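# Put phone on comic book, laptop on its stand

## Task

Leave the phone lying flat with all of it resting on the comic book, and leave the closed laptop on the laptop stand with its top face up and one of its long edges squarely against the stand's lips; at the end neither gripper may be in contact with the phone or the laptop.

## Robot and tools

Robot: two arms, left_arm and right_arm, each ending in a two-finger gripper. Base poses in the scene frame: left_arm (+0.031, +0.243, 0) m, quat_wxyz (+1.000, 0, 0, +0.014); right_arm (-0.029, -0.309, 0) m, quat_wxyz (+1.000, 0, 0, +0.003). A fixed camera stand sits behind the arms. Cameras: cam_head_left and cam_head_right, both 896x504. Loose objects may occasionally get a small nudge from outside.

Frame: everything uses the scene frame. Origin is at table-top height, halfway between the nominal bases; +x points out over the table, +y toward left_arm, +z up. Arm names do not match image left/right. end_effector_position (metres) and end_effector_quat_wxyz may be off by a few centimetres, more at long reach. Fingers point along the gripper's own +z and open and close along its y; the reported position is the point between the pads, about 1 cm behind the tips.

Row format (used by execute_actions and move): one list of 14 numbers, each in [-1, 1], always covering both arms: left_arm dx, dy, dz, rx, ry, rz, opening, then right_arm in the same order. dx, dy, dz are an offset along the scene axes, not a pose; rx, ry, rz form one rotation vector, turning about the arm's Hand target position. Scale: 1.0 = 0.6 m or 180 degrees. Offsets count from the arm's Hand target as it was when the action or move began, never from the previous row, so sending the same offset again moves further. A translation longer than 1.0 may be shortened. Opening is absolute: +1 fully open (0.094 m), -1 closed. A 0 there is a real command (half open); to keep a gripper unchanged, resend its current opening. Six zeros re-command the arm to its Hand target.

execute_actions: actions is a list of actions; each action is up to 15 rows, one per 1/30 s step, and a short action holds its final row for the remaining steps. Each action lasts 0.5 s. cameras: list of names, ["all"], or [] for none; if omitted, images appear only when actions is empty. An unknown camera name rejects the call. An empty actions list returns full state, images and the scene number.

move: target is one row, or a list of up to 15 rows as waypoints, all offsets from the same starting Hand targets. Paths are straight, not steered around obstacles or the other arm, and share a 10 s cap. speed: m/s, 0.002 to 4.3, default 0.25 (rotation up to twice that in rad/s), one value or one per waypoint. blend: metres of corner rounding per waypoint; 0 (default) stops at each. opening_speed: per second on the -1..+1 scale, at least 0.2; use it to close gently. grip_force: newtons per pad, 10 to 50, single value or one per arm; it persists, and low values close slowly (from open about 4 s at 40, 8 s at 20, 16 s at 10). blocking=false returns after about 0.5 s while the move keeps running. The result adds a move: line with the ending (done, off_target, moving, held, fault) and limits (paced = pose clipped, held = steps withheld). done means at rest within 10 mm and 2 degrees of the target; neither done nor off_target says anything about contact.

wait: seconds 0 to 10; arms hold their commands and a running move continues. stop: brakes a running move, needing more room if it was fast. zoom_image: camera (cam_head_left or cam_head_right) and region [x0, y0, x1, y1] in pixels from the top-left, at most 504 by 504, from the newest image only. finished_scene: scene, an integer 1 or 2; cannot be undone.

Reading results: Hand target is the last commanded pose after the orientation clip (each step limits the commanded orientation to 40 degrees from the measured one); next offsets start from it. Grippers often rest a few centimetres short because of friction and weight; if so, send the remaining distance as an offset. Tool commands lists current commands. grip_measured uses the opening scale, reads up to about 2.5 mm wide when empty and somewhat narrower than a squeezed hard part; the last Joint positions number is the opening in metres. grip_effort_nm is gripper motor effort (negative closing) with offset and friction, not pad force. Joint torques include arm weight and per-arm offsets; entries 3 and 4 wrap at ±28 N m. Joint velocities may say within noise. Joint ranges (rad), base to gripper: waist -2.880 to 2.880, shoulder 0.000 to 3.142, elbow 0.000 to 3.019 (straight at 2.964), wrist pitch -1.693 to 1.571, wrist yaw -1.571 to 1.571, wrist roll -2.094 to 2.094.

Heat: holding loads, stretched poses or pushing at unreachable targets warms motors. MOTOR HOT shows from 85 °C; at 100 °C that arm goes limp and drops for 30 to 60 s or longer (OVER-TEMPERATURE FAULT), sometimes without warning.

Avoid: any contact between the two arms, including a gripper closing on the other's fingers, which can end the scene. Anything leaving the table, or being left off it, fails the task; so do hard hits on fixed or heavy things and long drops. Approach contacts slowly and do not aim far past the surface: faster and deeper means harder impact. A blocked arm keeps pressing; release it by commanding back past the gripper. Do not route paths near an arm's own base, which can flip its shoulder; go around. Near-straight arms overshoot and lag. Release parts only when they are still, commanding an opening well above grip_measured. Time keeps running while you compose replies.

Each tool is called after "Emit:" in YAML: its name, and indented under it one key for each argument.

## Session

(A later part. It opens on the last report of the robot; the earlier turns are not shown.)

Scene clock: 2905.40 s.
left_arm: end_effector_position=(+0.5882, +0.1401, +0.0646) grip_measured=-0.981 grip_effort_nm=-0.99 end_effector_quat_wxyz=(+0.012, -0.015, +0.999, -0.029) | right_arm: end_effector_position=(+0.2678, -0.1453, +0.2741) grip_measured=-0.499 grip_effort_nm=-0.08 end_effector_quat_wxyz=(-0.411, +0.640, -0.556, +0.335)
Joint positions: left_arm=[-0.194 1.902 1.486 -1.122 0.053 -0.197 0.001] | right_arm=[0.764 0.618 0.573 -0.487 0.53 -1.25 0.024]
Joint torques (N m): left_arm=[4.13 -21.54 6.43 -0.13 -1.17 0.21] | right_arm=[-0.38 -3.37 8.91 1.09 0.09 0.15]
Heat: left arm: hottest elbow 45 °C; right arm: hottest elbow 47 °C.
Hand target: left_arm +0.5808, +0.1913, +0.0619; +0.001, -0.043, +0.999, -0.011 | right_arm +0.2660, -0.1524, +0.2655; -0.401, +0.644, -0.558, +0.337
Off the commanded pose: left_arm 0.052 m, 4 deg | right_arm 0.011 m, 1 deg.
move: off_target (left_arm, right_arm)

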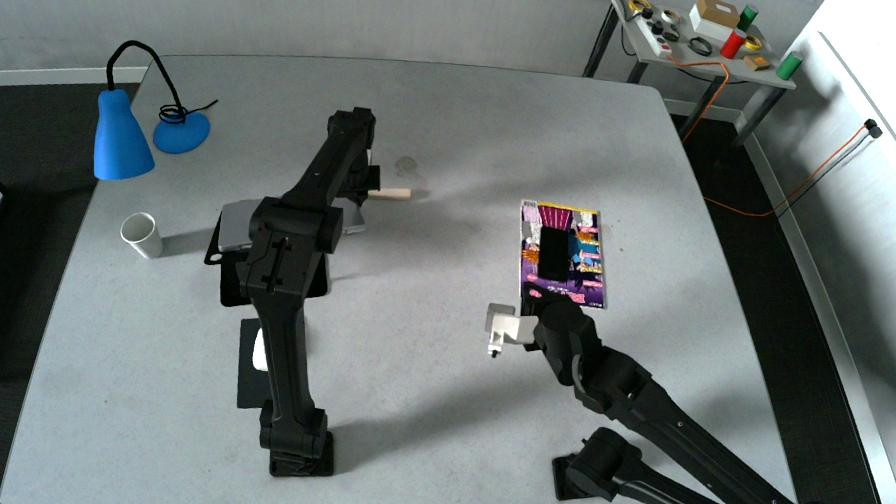

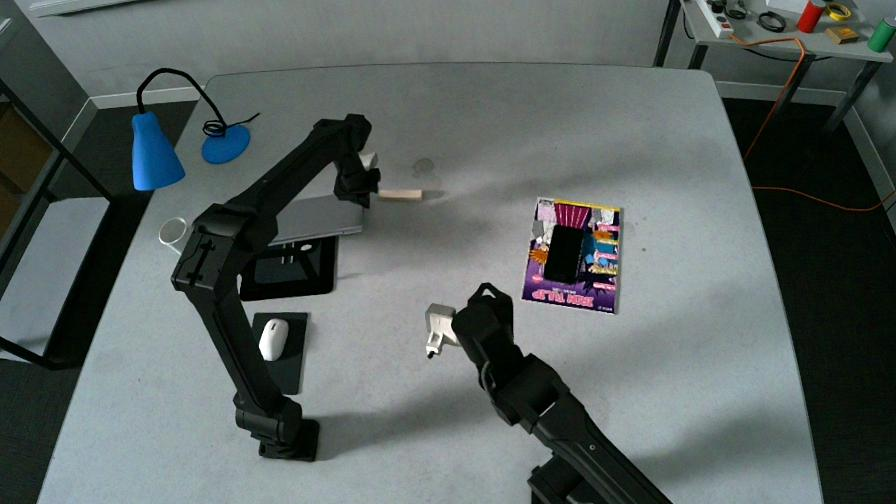

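Emit:
move:
  target: [0, 0.025, -0.008, 0, 0, 0, -1, 0, 0, 0, 0, 0, 0, -0.5]
  speed: 0.06
  cameras: ["all"]

Emit:
zoom_image:
  camera: "cam_head_left"
  region: [195, 190, 275, 270]

Emit:
zoom_image:
  camera: "cam_head_right"
  region: [310, 180, 390, 260]

Scene clock: 2918.93 s.
left_arm: end_effector_position=(+0.5890, +0.1592, +0.0644) grip_measured=-0.981 grip_effort_nm=-0.99 end_effector_quat_wxyz=(+0.014, -0.019, +0.999, -0.030) | right_arm: end_effector_position=(+0.2678, -0.1453, +0.2741) grip_measured=-0.499 grip_effort_nm=-0.08 end_effector_quat_wxyz=(-0.411, +0.640, -0.556, +0.335)
Joint positions: left_arm=[-0.159 1.895 1.475 -1.115 0.056 -0.169 0.001] | right_arm=[0.764 0.618 0.573 -0.487 0.53 -1.25 0.024]
Joint torques (N m): left_arm=[4.01 -20.37 6.49 0.02 -1.28 0.17] | right_arm=[-0.32 -3.37 8.9 1.07 0.09 0.15]
Heat: left arm: hottest elbow 44 °C; right arm: hottest elbow 47 °C.
Hand target: left_arm +0.5808, +0.2062, +0.0572; +0.001, -0.043, +0.999, -0.011 | right_arm +0.2660, -0.1524, +0.2655; -0.401, +0.644, -0.558, +0.337
Off the commanded pose: left_arm 0.048 m, 4 deg | right_arm 0.011 m, 1 deg.
move: off_target (left_arm, right_arm)

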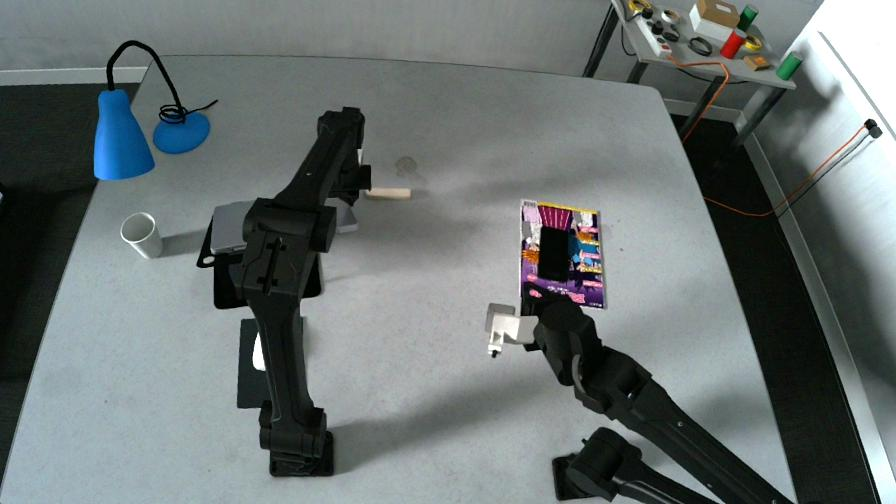

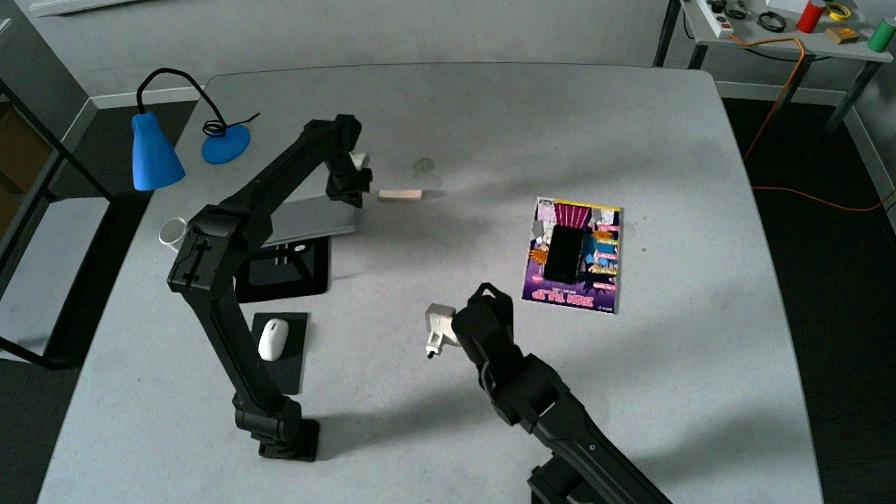

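Scaled by 6.300.

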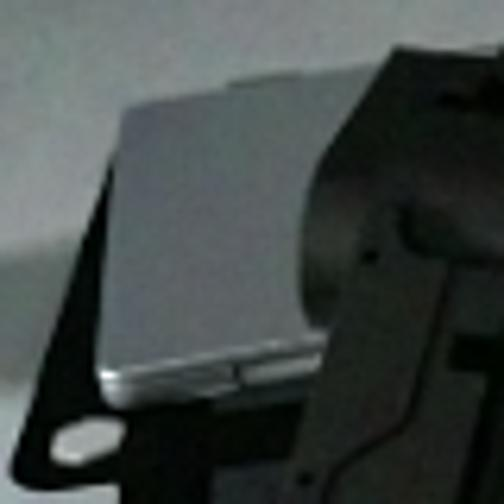

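Scaled by 6.300.

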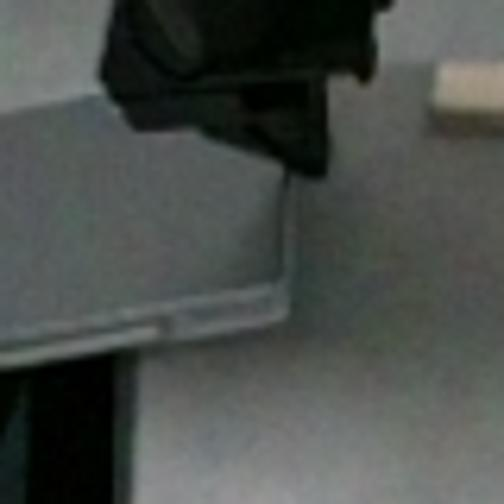

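Emit:
move:
  target:
    - [0, -0.08, 0, 0, 0, 0, -1, 0, 0, 0, 0, 0, 0, -0.5]
    - [0, -0.177, 0.01, 0, 0, 0, -1, 0, 0, 0, 0, 0, 0, -0.5]
    - [-0.02, -0.18, 0.3, 0, 0, 0, -1, 0, 0, 0, 0, 0, 0, -0.5]
    - [-0.568, 0.023, 0.355, 0, -0.172, 0, -1, 0, 0, 0, 0, 0, 0, -0.5]
  speed: [0.08, 0.12, 0.2, 0.3]
  blend: [0.01, 0.015, 0.04, 0]
  cameras: ["all"]

Emit:
zoom_image:
  camera: "cam_head_left"
  region: [190, 170, 390, 320]

Emit:
zoom_image:
  camera: "cam_head_right"
  region: [200, 170, 400, 320]

Scene clock: 2945.37 s.
left_arm: end_effector_position=(+0.2423, +0.2169, +0.2761) grip_measured=-0.981 grip_effort_nm=-0.99 end_effector_quat_wxyz=(+0.275, -0.037, +0.960, -0.026) | right_arm: end_effector_position=(+0.2678, -0.1453, +0.2741) grip_measured=-0.499 grip_effort_nm=-0.08 end_effector_quat_wxyz=(-0.411, +0.640, -0.556, +0.335)
Joint positions: left_arm=[-0.198 0.487 0.803 -1.329 -0.061 -0.229 0.001] | right_arm=[0.764 0.618 0.573 -0.487 0.53 -1.25 0.024]
Joint torques (N m): left_arm=[0.15 0.03 9.59 0.91 0.03 0.08] | right_arm=[-0.38 -3.37 8.88 1.09 0.09 0.14]
Heat: left arm: hottest elbow 43 °C; right arm: hottest elbow 47 °C.
Hand target: left_arm +0.2401, +0.2200, +0.2703; +0.267, -0.039, +0.963, -0.022 | right_arm +0.2660, -0.1524, +0.2655; -0.401, +0.644, -0.558, +0.337
Off the commanded pose: left_arm 0.007 m, 1 deg | right_arm 0.011 m, 1 deg.
move: off_target (right_arm)

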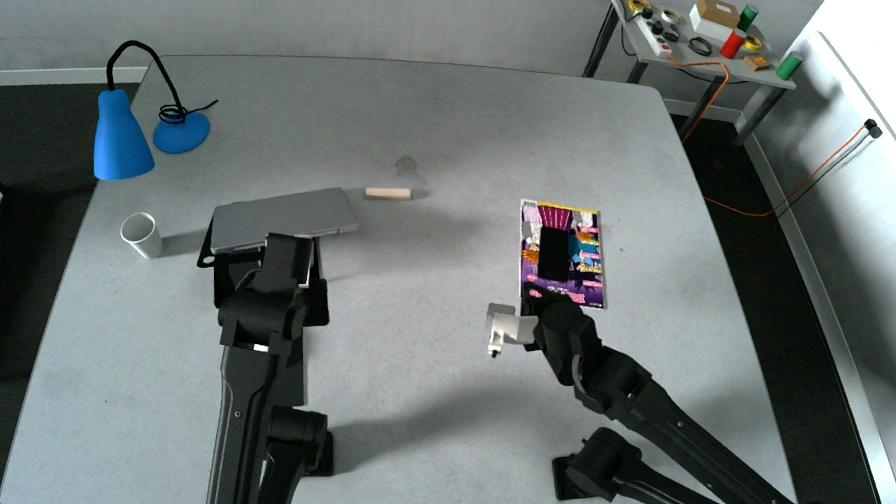

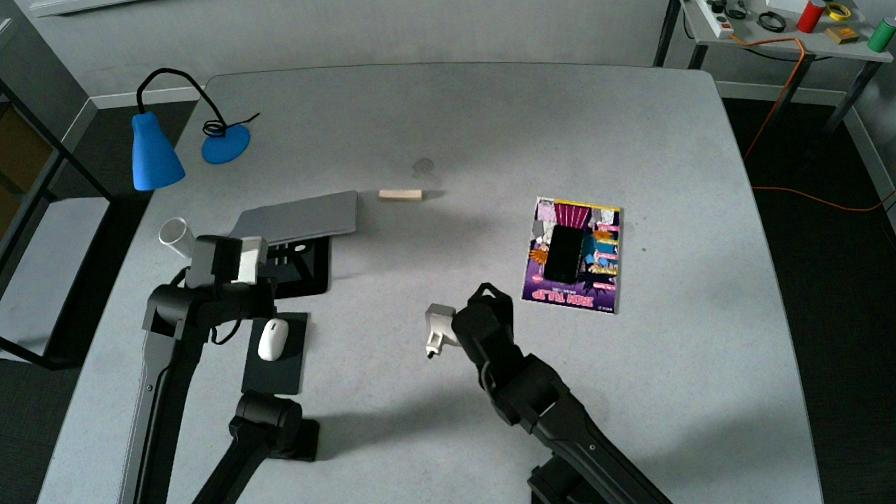

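Scaled by 2.520.

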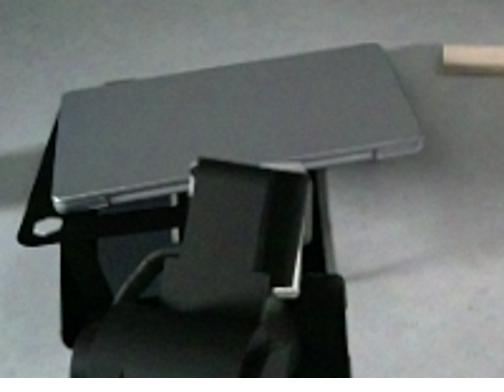

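Scaled by 2.520.

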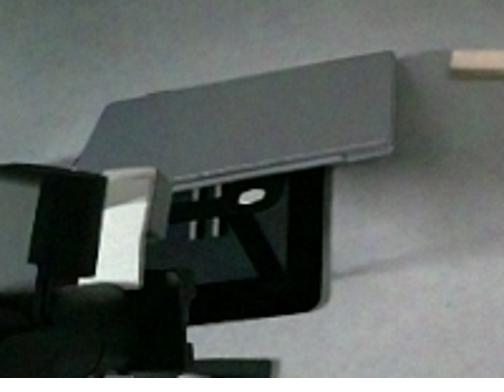

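Emit:
move:
  target: [0.02, -0.2, -0.03, 0, 0, 0, -1, 0, 0, 0, 0, 0, 0, -0.5]
  speed: 0.25
  cameras: ["all"]

Emit:
zoom_image:
  camera: "cam_head_left"
  region: [190, 170, 370, 290]

Emit:
zoom_image:
  camera: "cam_head_right"
  region: [200, 170, 380, 290]

Scene clock: 2957.53 s.
left_arm: end_effector_position=(+0.2483, +0.1084, +0.2415) grip_measured=-0.981 grip_effort_nm=-0.99 end_effector_quat_wxyz=(+0.257, -0.038, +0.966, -0.010) | right_arm: end_effector_position=(+0.2678, -0.1453, +0.2741) grip_measured=-0.499 grip_effort_nm=-0.08 end_effector_quat_wxyz=(-0.411, +0.640, -0.556, +0.335)
Joint positions: left_arm=[-0.824 0.712 0.795 -1.273 -0.363 -0.803 0.001] | right_arm=[0.764 0.618 0.573 -0.487 0.53 -1.25 0.024]
Joint torques (N m): left_arm=[-2.49 -2.67 12.92 1.2 -0.4 -0.05] | right_arm=[-0.44 -3.31 8.9 1.1 0.09 0.15]
Heat: left arm: hottest elbow 44 °C; right arm: hottest elbow 47 °C.
Hand target: left_arm +0.2520, +0.1000, +0.2522; +0.267, -0.038, +0.963, -0.022 | right_arm +0.2660, -0.1524, +0.2655; -0.401, +0.644, -0.558, +0.337
Off the commanded pose: left_arm 0.014 m, 2 deg | right_arm 0.011 m, 1 deg.
move: off_target (left_arm, right_arm)

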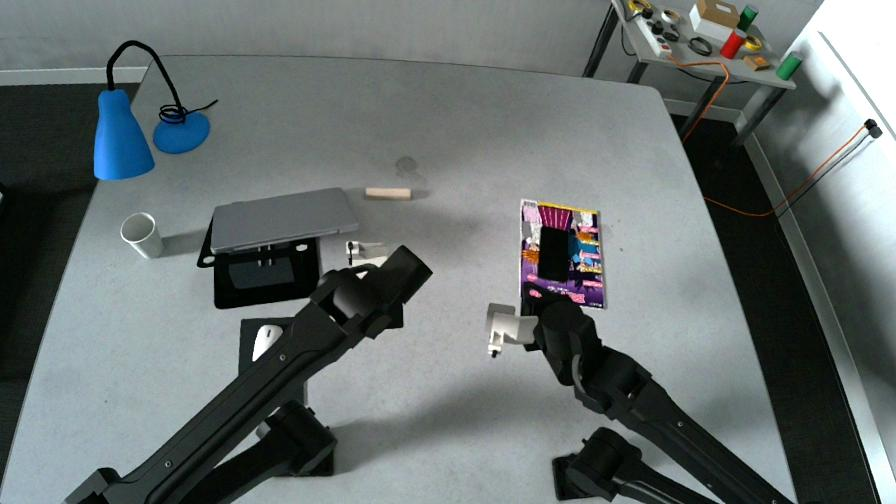

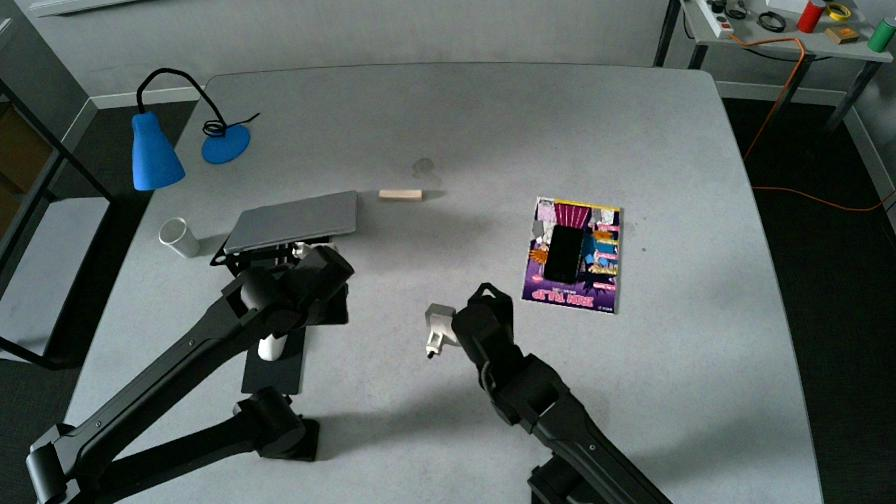

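Scaled by 2.800.

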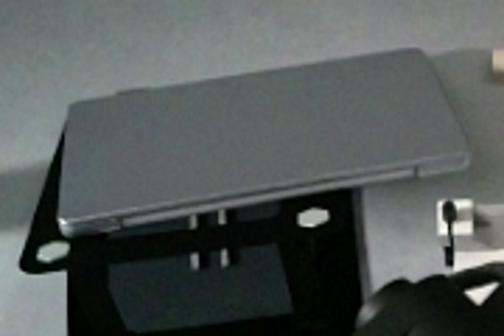

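Scaled by 2.800.

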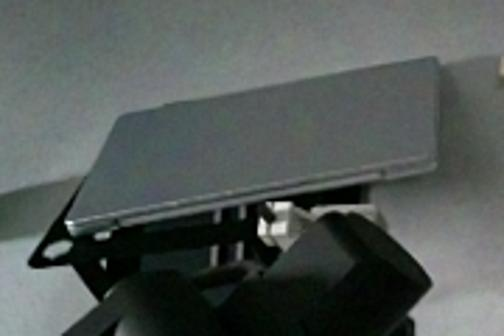

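Emit:
move:
  target:
    - [0.03, 0.3, 0.03, 0, 0.08, 0, -1, 0, 0, 0, 0, 0, 0, -0.5]
    - [0.1467, 0.4667, -0.0537, 0, 0.172, 0, -1, 0, 0, 0, 0, 0, 0, -0.5]
    - [0.1967, 0.5, -0.137, 0, 0.25, 0, -1, 0, 0, 0, 0, 0, 0, -0.5]
  speed: [0.25, 0.2, 0.12]
  blend: [0.05, 0.03, 0]
  cameras: ["all"]

Emit:
zoom_image:
  camera: "cam_head_right"
  region: [200, 180, 300, 280]

Scene clock: 3032.80 s.
left_arm: end_effector_position=(+0.3494, +0.3945, +0.1522) grip_measured=-0.981 grip_effort_nm=-1.00 end_effector_quat_wxyz=(-0.142, -0.043, +0.989, -0.017) | right_arm: end_effector_position=(+0.2678, -0.1453, +0.2741) grip_measured=-0.499 grip_effort_nm=-0.08 end_effector_quat_wxyz=(-0.411, +0.640, -0.556, +0.335)
Joint positions: left_arm=[0.382 1.491 1.162 -1.52 -0.07 0.314 0.001] | right_arm=[0.764 0.618 0.573 -0.487 0.53 -1.25 0.024]
Joint torques (N m): left_arm=[-2.61 -13.16 14.98 -0.7 -0.16 -0.1] | right_arm=[-0.32 -3.31 8.9 1.07 0.09 0.15]
Heat: left arm: hottest elbow 46 °C; right arm: hottest elbow 47 °C.
Hand target: left_arm +0.3699, +0.4000, +0.1700; -0.122, -0.044, +0.992, -0.006 | right_arm +0.2660, -0.1524, +0.2655; -0.401, +0.644, -0.558, +0.337
Off the commanded pose: left_arm 0.028 m, 3 deg | right_arm 0.011 m, 1 deg.
move: off_target (left_arm, right_arm)

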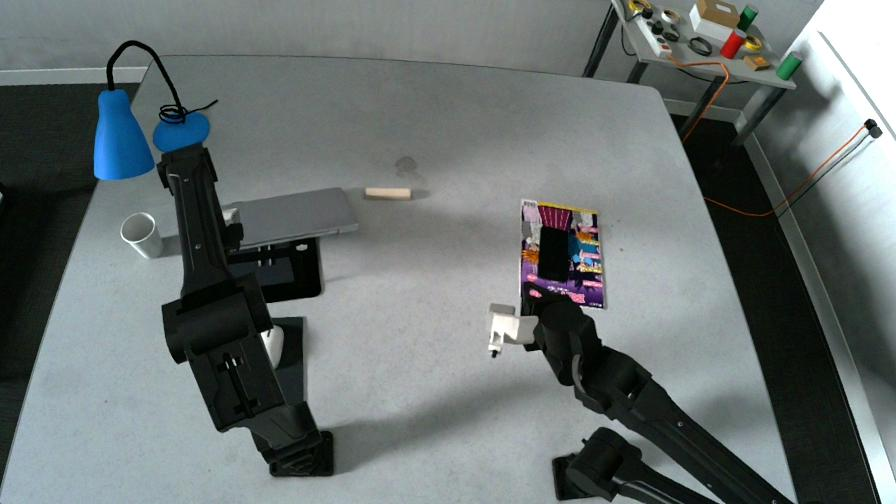

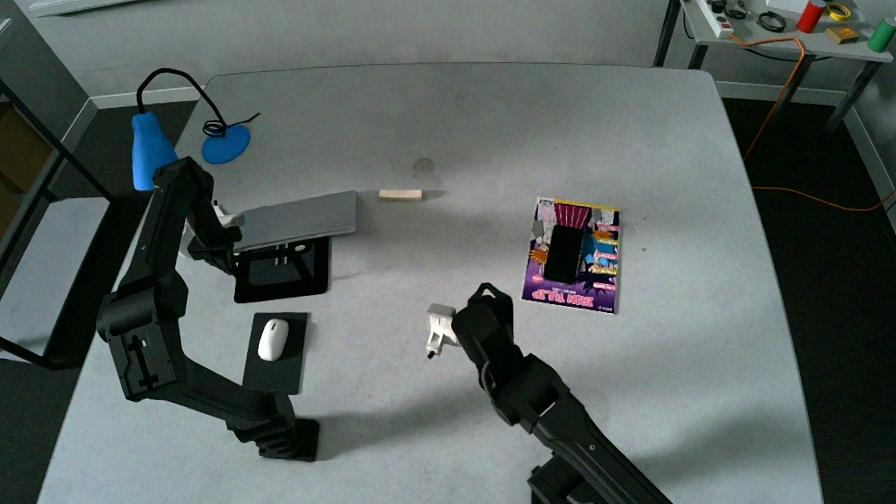

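Scaled by 5.040.

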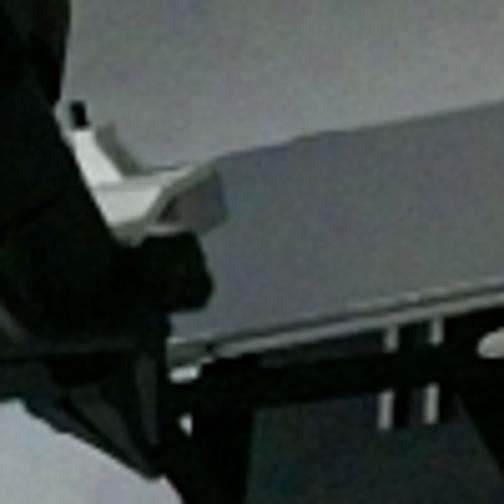

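Emit:
move:
  target:
    - [0, 0, 0.022, 0, 0, 0, -1, 0, 0, 0, 0, 0, 0, -0.5]
    - [0.035, 0.002, 0.018, 0, 0, 0, -1, 0, 0, 0, 0, 0, 0, -0.5]
    - [0.07, 0.004, -0.003, 0, 0, 0, -1, 0, 0, 0, 0, 0, 0, -0.5]
  speed: 0.08
  blend: [0.006, 0.01, 0]
  cameras: ["all"]

Emit:
zoom_image:
  camera: "cam_head_right"
  region: [200, 180, 300, 280]

Scene clock: 3039.10 s.
left_arm: end_effector_position=(+0.3866, +0.3985, +0.1525) grip_measured=-0.981 grip_effort_nm=-0.99 end_effector_quat_wxyz=(-0.151, -0.044, +0.987, -0.016) | right_arm: end_effector_position=(+0.2678, -0.1453, +0.2741) grip_measured=-0.499 grip_effort_nm=-0.08 end_effector_quat_wxyz=(-0.411, +0.640, -0.556, +0.335)
Joint positions: left_arm=[0.354 1.592 1.276 -1.553 -0.069 0.284 0.001] | right_arm=[0.764 0.618 0.573 -0.487 0.53 -1.25 0.024]
Joint torques (N m): left_arm=[-1.85 -13.86 15.06 -0.02 0.03 -0.07] | right_arm=[-0.38 -3.31 8.9 1.09 0.09 0.15]
Heat: left arm: hottest elbow 47 °C; right arm: hottest elbow 47 °C.
Hand target: left_arm +0.4120, +0.4025, +0.1682; -0.122, -0.044, +0.992, -0.006 | right_arm +0.2660, -0.1524, +0.2655; -0.401, +0.644, -0.558, +0.337
Off the commanded pose: left_arm 0.030 m, 4 deg | right_arm 0.011 m, 1 deg.
move: off_target (left_arm, right_arm)

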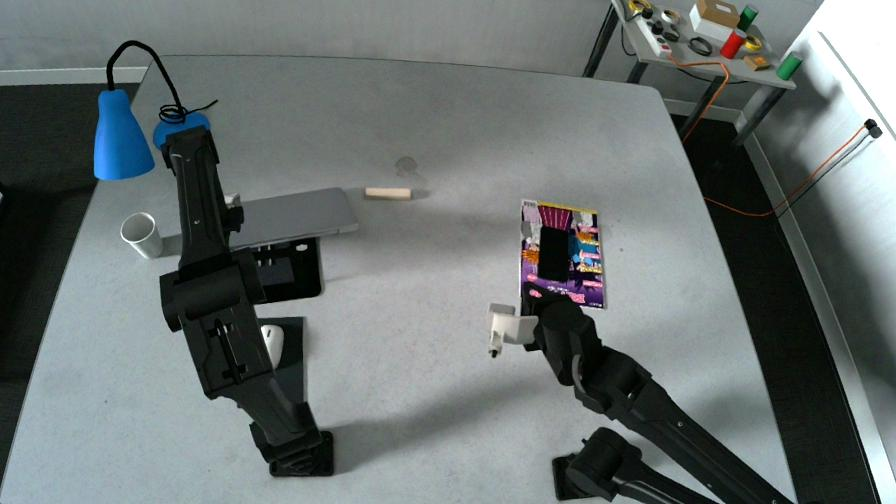

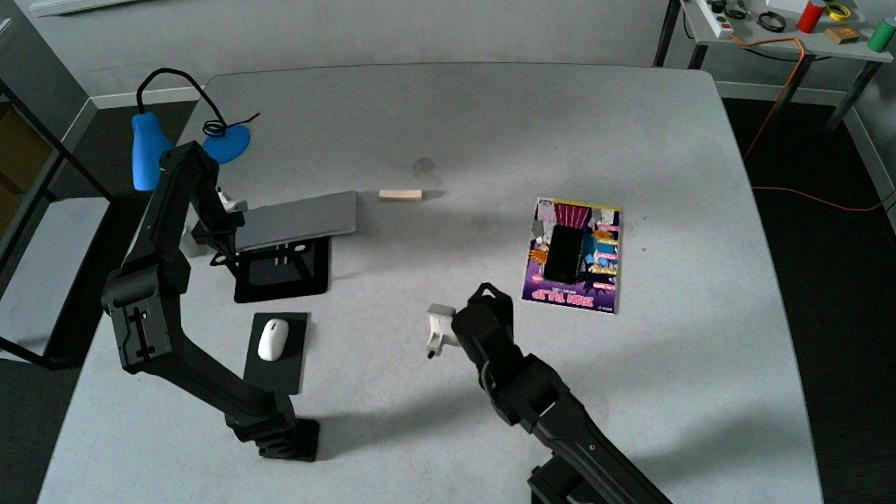

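Scaled by 5.040.

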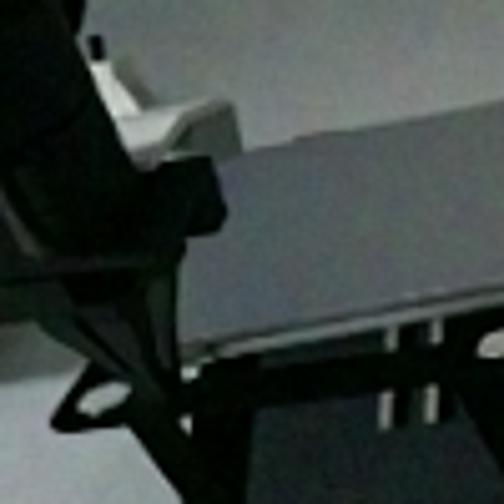

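Emit:
move:
  target:
    - [0.035, 0.0108, -0.0137, 0, 0, 0, -1, 0, 0, 0, 0, 0, 0, -0.5]
    - [0.0683, 0.03, -0.0253, 0, 0, 0, -1, 0, 0, 0, 0, 0, 0, -0.5]
  speed: 0.06
  blend: [0.01, 0]
  cameras: ["all"]

Emit:
zoom_image:
  camera: "cam_head_right"
  region: [200, 180, 300, 280]

Emit:
zoom_image:
  camera: "cam_head_left"
  region: [190, 170, 370, 290]

Emit:
zoom_image:
  camera: "cam_head_right"
  region: [200, 170, 380, 290]

Scene clock: 3045.53 s.
left_arm: end_effector_position=(+0.4102, +0.4074, +0.1453) grip_measured=-0.981 grip_effort_nm=-0.99 end_effector_quat_wxyz=(-0.166, -0.044, +0.985, -0.022) | right_arm: end_effector_position=(+0.2678, -0.1453, +0.2741) grip_measured=-0.499 grip_effort_nm=-0.08 end_effector_quat_wxyz=(-0.411, +0.640, -0.556, +0.335)
Joint positions: left_arm=[0.353 1.681 1.362 -1.582 -0.068 0.282 0.001] | right_arm=[0.764 0.618 0.573 -0.487 0.53 -1.25 0.024]
Joint torques (N m): left_arm=[-2.08 -13.39 17.26 1.25 0.02 0.01] | right_arm=[-0.38 -3.37 8.88 1.07 0.09 0.15]
Heat: left arm: hottest elbow 47 °C; right arm: hottest elbow 47 °C.
Hand target: left_arm +0.4530, +0.4204, +0.1531; -0.121, -0.044, +0.992, -0.006 | right_arm +0.2660, -0.1524, +0.2655; -0.401, +0.644, -0.558, +0.337
Off the commanded pose: left_arm 0.045 m, 5 deg | right_arm 0.011 m, 1 deg.
move: off_target (left_arm, right_arm)

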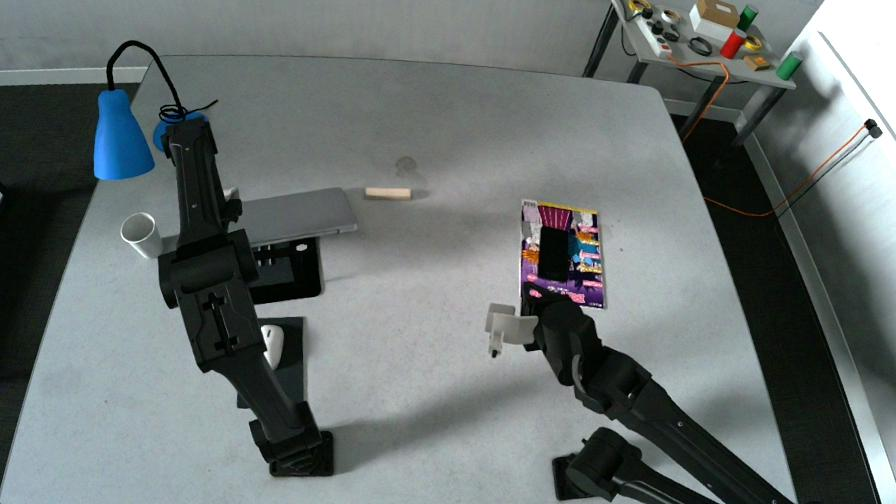

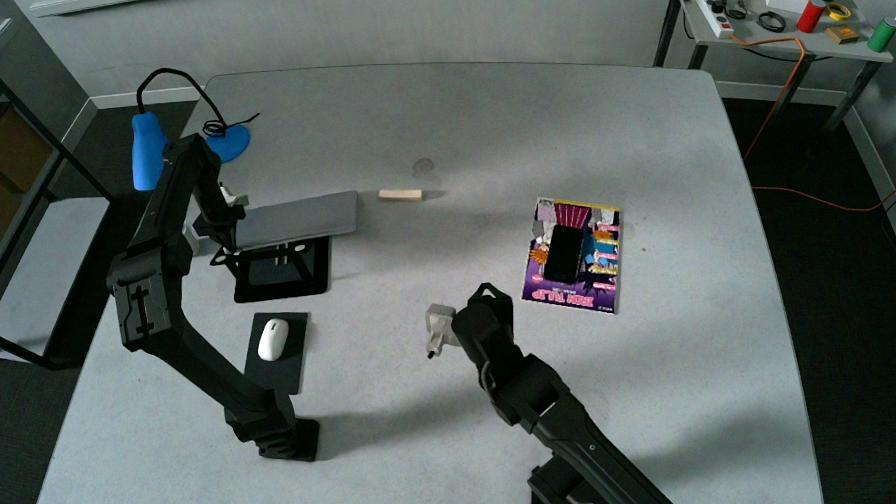

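Scaled by 5.040.

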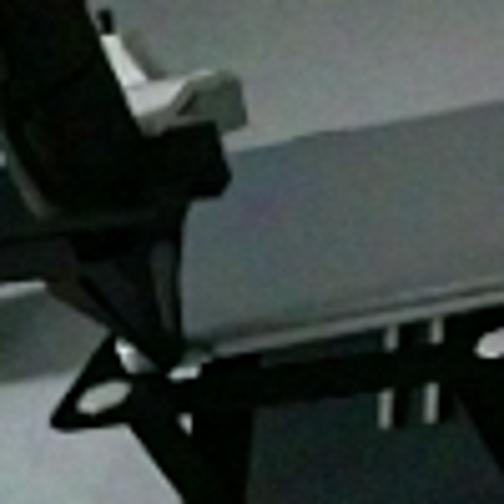

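Scaled by 2.800.

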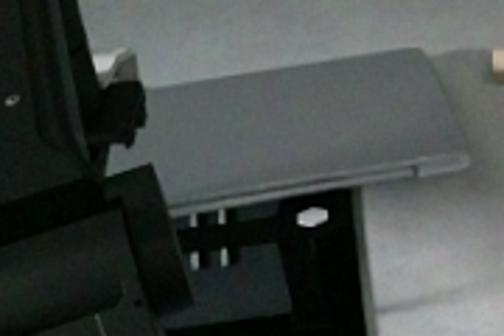

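Scaled by 2.800.

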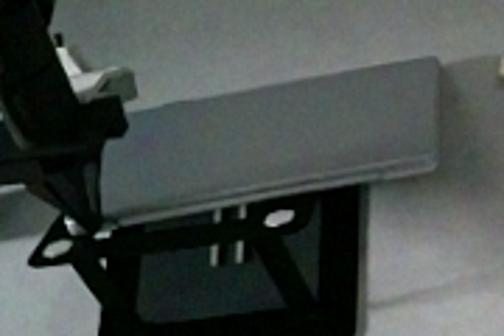

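Emit:
move:
  target: [0.016, 0.014, -0.005, 0, 0, 0, -1, 0, 0, 0, 0, 0, 0, -0.5]
  speed: 0.06
  cameras: ["all"]

Emit:
zoom_image:
  camera: "cam_head_right"
  region: [200, 180, 300, 280]

Emit:
zoom_image:
  camera: "cam_head_left"
  region: [190, 170, 370, 290]

Emit:
zoom_image:
  camera: "cam_head_right"
  region: [200, 170, 380, 290]

Scene clock: 3052.87 s.
left_arm: end_effector_position=(+0.4198, +0.4117, +0.1452) grip_measured=-0.981 grip_effort_nm=-0.99 end_effector_quat_wxyz=(-0.168, -0.043, +0.985, -0.021) | right_arm: end_effector_position=(+0.2678, -0.1453, +0.2741) grip_measured=-0.499 grip_effort_nm=-0.08 end_effector_quat_wxyz=(-0.411, +0.640, -0.556, +0.335)
Joint positions: left_arm=[0.353 1.71 1.398 -1.593 -0.07 0.282 0.001] | right_arm=[0.764 0.618 0.573 -0.487 0.53 -1.25 0.024]
Joint torques (N m): left_arm=[-0.91 -13.45 17.18 1.5 -0.03 0.03] | right_arm=[-0.38 -3.37 8.91 1.07 0.09 0.14]
Heat: left arm: hottest elbow 48 °C; right arm: hottest elbow 47 °C.
Hand target: left_arm +0.4625, +0.4288, +0.1499; -0.122, -0.044, +0.992, -0.006 | right_arm +0.2660, -0.1524, +0.2655; -0.401, +0.644, -0.558, +0.337
Off the commanded pose: left_arm 0.046 m, 6 deg | right_arm 0.011 m, 1 deg.
move: off_target (left_arm, right_arm)

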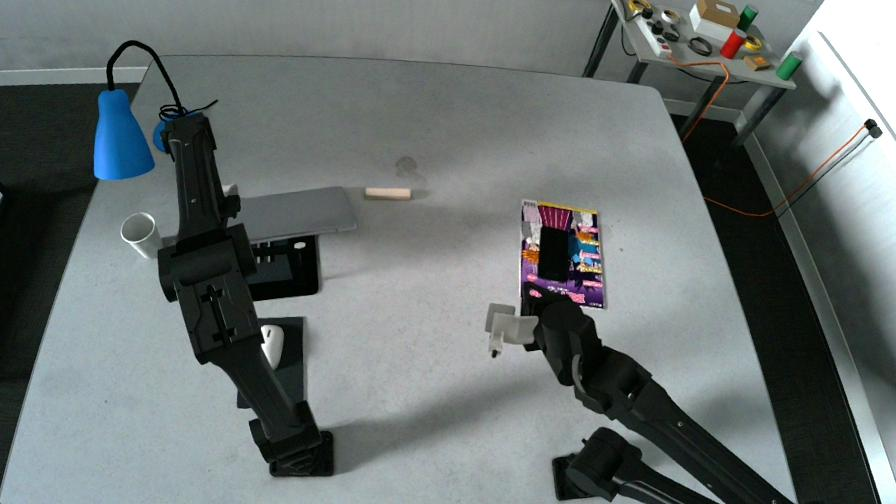

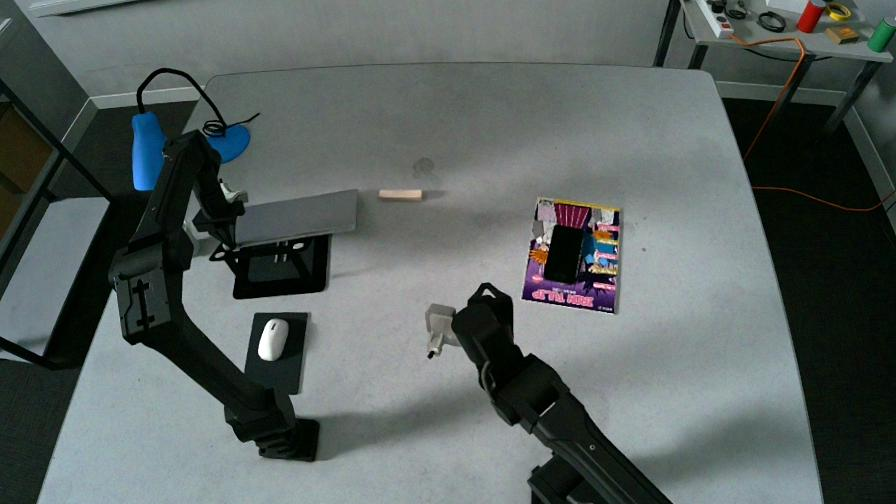

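Scaled by 5.040.

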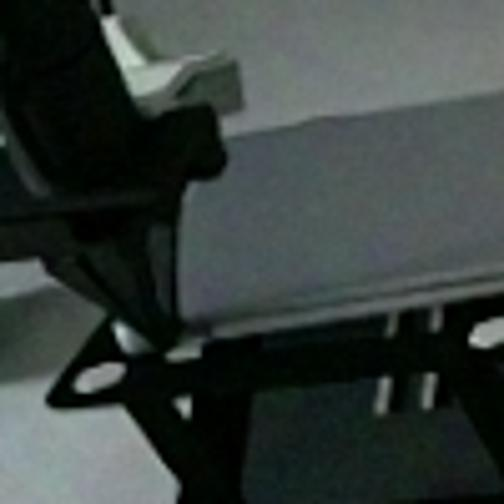

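Scaled by 2.800.

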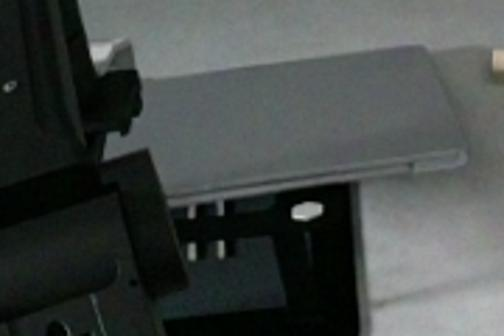

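Scaled by 2.800.

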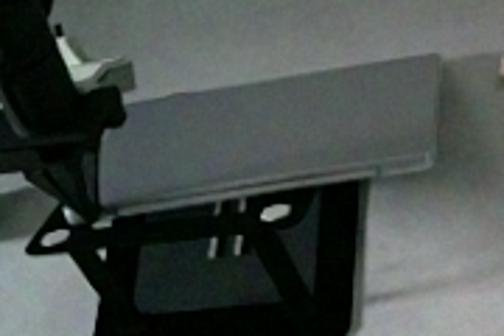

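Emit:
move:
  target:
    - [-0.0667, -0.04, 0.017, 0, 0, 0, -1, 0, 0, 0, 0, 0, 0, -0.5]
    - [-0.154, -0.056, 0.0835, 0, 0, 0, -1, 0, 0, 0, 0, 0, 0, -0.5]
    - [-0.171, -0.298, 0.217, 0, -0.1, 0, -1, 0, 0, 0, 0, 0, 0, -0.5]
    - [-0.0375, -0.6147, 0.167, 0, -0.078, 0, -1, 0, 0, 0, 0, 0, 0, -0.5]
  speed: [0.08, 0.12, 0.2, 0.25]
  blend: [0.01, 0.015, 0.04, 0]
  cameras: ["all"]

Emit:
zoom_image:
  camera: "cam_head_left"
  region: [190, 170, 370, 290]

Emit:
zoom_image:
  camera: "cam_head_right"
  region: [200, 170, 380, 290]

Scene clock: 3105.20 s.
left_arm: end_effector_position=(+0.4218, +0.0707, +0.2282) grip_measured=-0.981 grip_effort_nm=-0.99 end_effector_quat_wxyz=(-0.026, -0.042, +0.999, +0.000) | right_arm: end_effector_position=(+0.2678, -0.1453, +0.2741) grip_measured=-0.499 grip_effort_nm=-0.08 end_effector_quat_wxyz=(-0.411, +0.640, -0.556, +0.335)
Joint positions: left_arm=[-0.433 1.489 1.39 -1.518 0.023 -0.487 0.001] | right_arm=[0.764 0.618 0.573 -0.487 0.53 -1.25 0.024]
Joint torques (N m): left_arm=[-2.49 -13.1 16.51 0.17 -0.18 -0.08] | right_arm=[-0.38 -3.43 8.88 1.09 0.09 0.15]
Motor temperatures (°C): left_arm=[22 29 52 24 28 23 31] | right_arm=[26 35 47 25 24 23 25]
Heat: left arm: hottest elbow 52 °C; right arm: hottest elbow 47 °C.
Hand target: left_arm +0.4400, +0.0599, +0.2501; +0.000, -0.043, +0.999, -0.011 | right_arm +0.2660, -0.1524, +0.2655; -0.401, +0.644, -0.558, +0.337
Off the commanded pose: left_arm 0.030 m, 3 deg | right_arm 0.011 m, 1 deg.
move: off_target (left_arm, right_arm)

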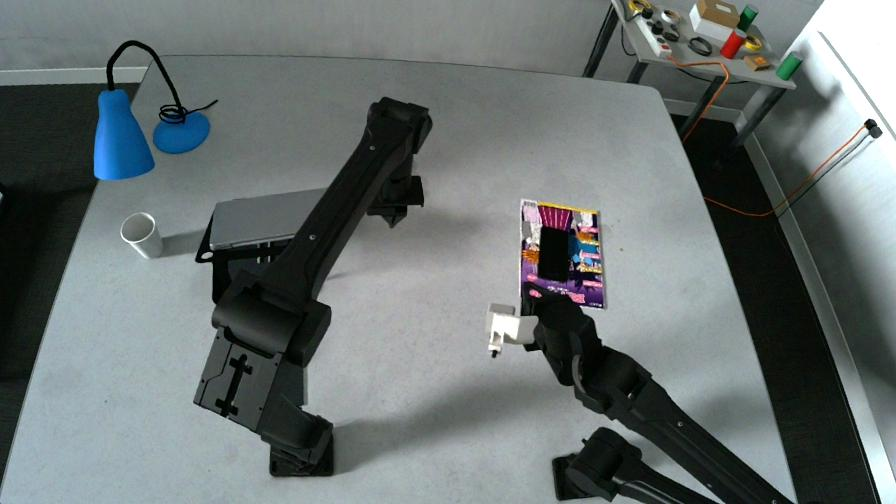

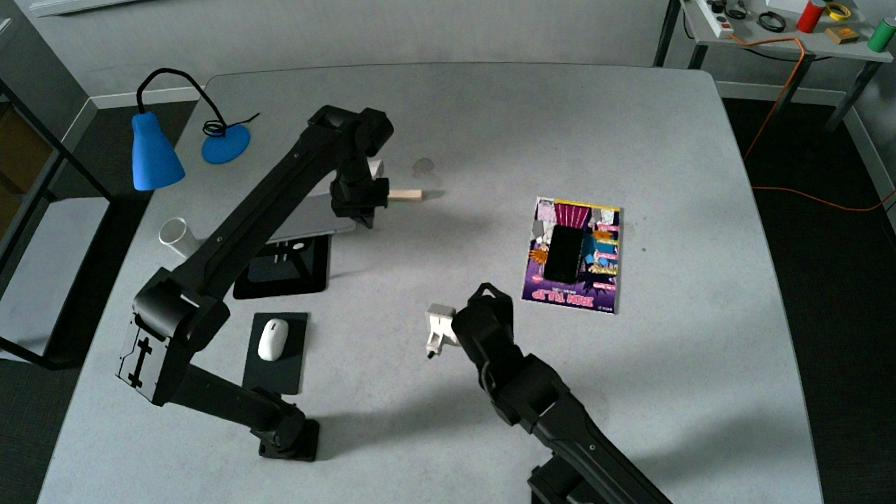

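Scaled by 2.800.

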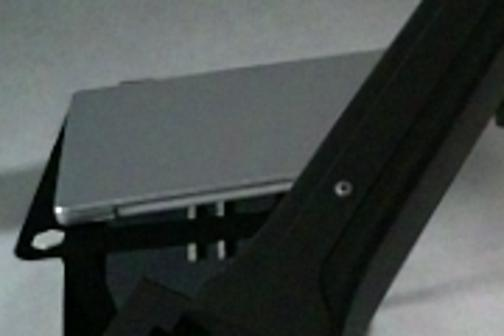

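Scaled by 2.800.

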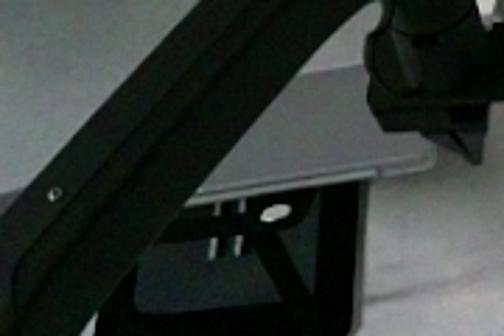

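Emit:
move:
  target: [0.0967, -0.003, -0.165, 0, 0, 0, -1, 0, 0, 0, 0, 0, 0, -0.5]
  speed: 0.14
  cameras: ["all"]

Emit:
zoom_image:
  camera: "cam_head_left"
  region: [190, 170, 370, 290]

Emit:
zoom_image:
  camera: "cam_head_right"
  region: [230, 170, 410, 290]

Scene clock: 3113.00 s.
left_arm: end_effector_position=(+0.4842, +0.0564, +0.1432) grip_measured=-0.981 grip_effort_nm=-1.00 end_effector_quat_wxyz=(-0.016, -0.042, +0.999, -0.005) | right_arm: end_effector_position=(+0.2678, -0.1453, +0.2741) grip_measured=-0.499 grip_effort_nm=-0.08 end_effector_quat_wxyz=(-0.411, +0.640, -0.556, +0.335)
Joint positions: left_arm=[-0.41 1.679 1.39 -1.307 0.022 -0.465 0.001] | right_arm=[0.764 0.618 0.573 -0.487 0.53 -1.25 0.024]
Joint torques (N m): left_arm=[-0.79 -16.32 12.11 0.7 -0.13 0.14] | right_arm=[-0.38 -3.37 8.88 1.07 0.09 0.15]
Heat: left arm: hottest elbow 52 °C; right arm: hottest elbow 47 °C.
Hand target: left_arm +0.4981, +0.0580, +0.1511; +0.000, -0.043, +0.999, -0.011 | right_arm +0.2660, -0.1524, +0.2655; -0.401, +0.644, -0.558, +0.337
Off the commanded pose: left_arm 0.016 m, 2 deg | right_arm 0.011 m, 1 deg.
move: off_target (left_arm, right_arm)

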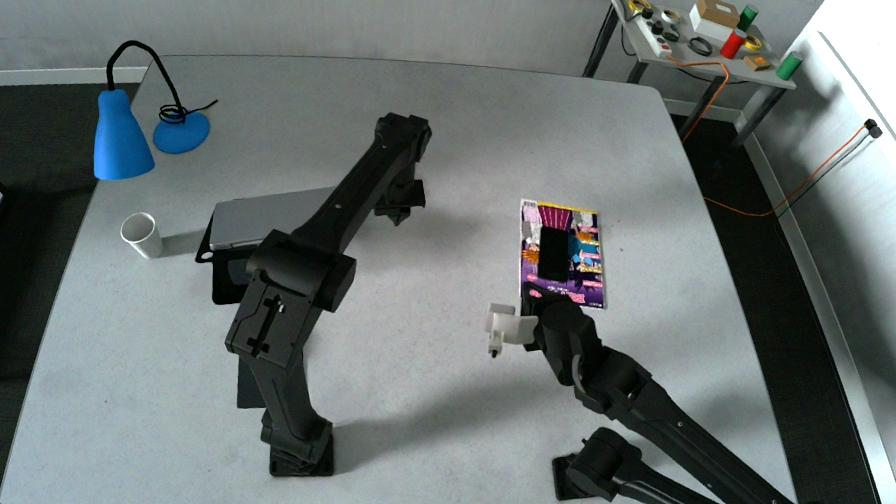

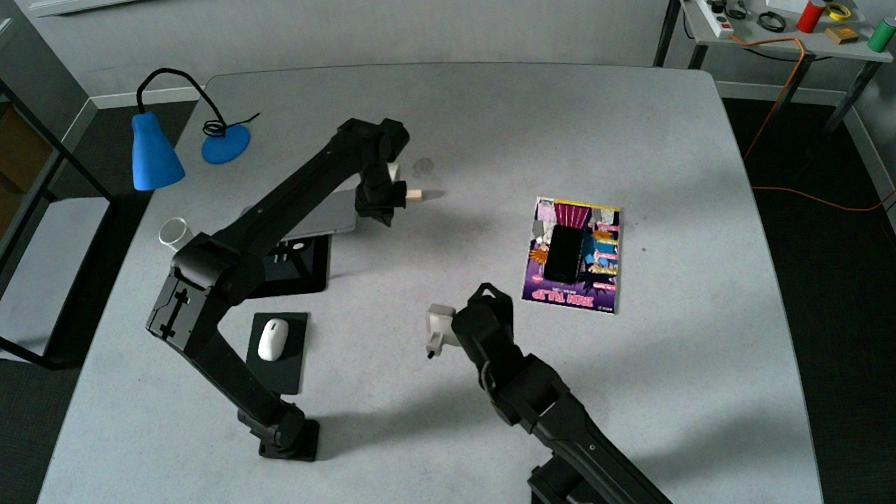

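Scaled by 2.800.

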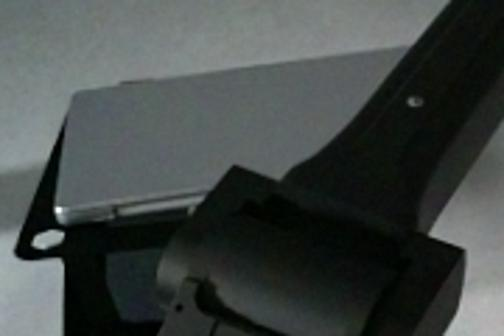

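Scaled by 2.800.

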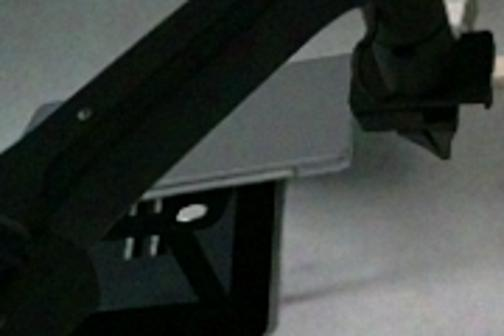

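Emit:
move:
  target:
    - [0.02, 0.03, -0.033, 0, 0, 0, -1, 0, 0, 0, 0, 0, 0, -0.5]
    - [0.02, 0.1, -0.033, 0, 0, 0, -1, 0, 0, 0, 0, 0, 0, -0.5]
  speed: 0.08
  blend: [0.01, 0]
  cameras: ["all"]

Emit:
zoom_image:
  camera: "cam_head_right"
  region: [280, 170, 400, 250]

Scene clock: 3120.23 s.
left_arm: end_effector_position=(+0.5089, +0.1135, +0.1288) grip_measured=-0.981 grip_effort_nm=-1.00 end_effector_quat_wxyz=(-0.007, -0.044, +0.999, -0.009) | right_arm: end_effector_position=(+0.2678, -0.1453, +0.2741) grip_measured=-0.499 grip_effort_nm=-0.08 end_effector_quat_wxyz=(-0.411, +0.640, -0.556, +0.335)
Joint positions: left_arm=[-0.284 1.693 1.369 -1.255 0.021 -0.343 0.001] | right_arm=[0.764 0.618 0.573 -0.487 0.53 -1.25 0.024]
Joint torques (N m): left_arm=[-1.08 -17.9 8.76 0.69 -0.03 0.14] | right_arm=[-0.38 -3.37 8.88 1.09 0.09 0.15]
Heat: left arm: hottest elbow 51 °C; right arm: hottest elbow 47 °C.
Hand target: left_arm +0.5100, +0.1182, +0.1312; +0.000, -0.043, +0.999, -0.011 | right_arm +0.2660, -0.1524, +0.2655; -0.401, +0.644, -0.558, +0.337
Off the commanded pose: left_arm 0.005 m, 1 deg | right_arm 0.011 m, 1 deg.
move: off_target (right_arm)

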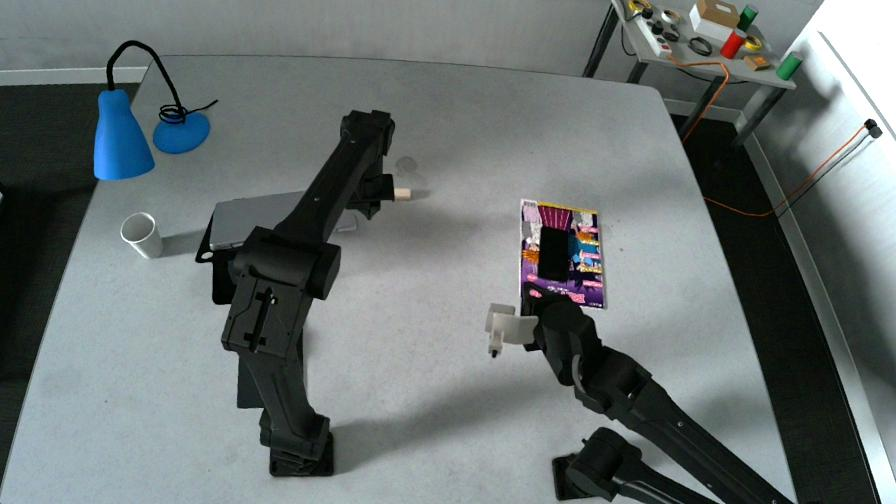

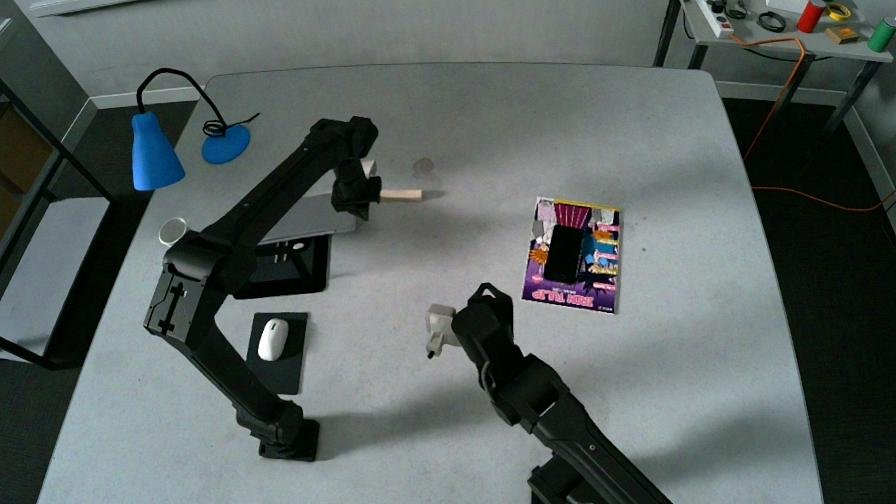

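Scaled by 4.200.

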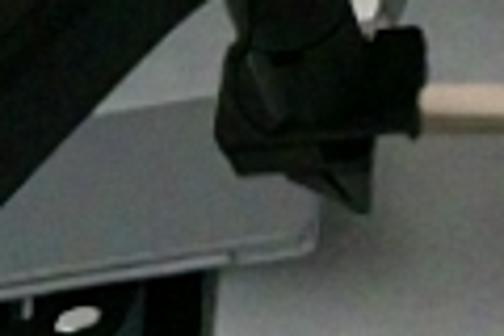

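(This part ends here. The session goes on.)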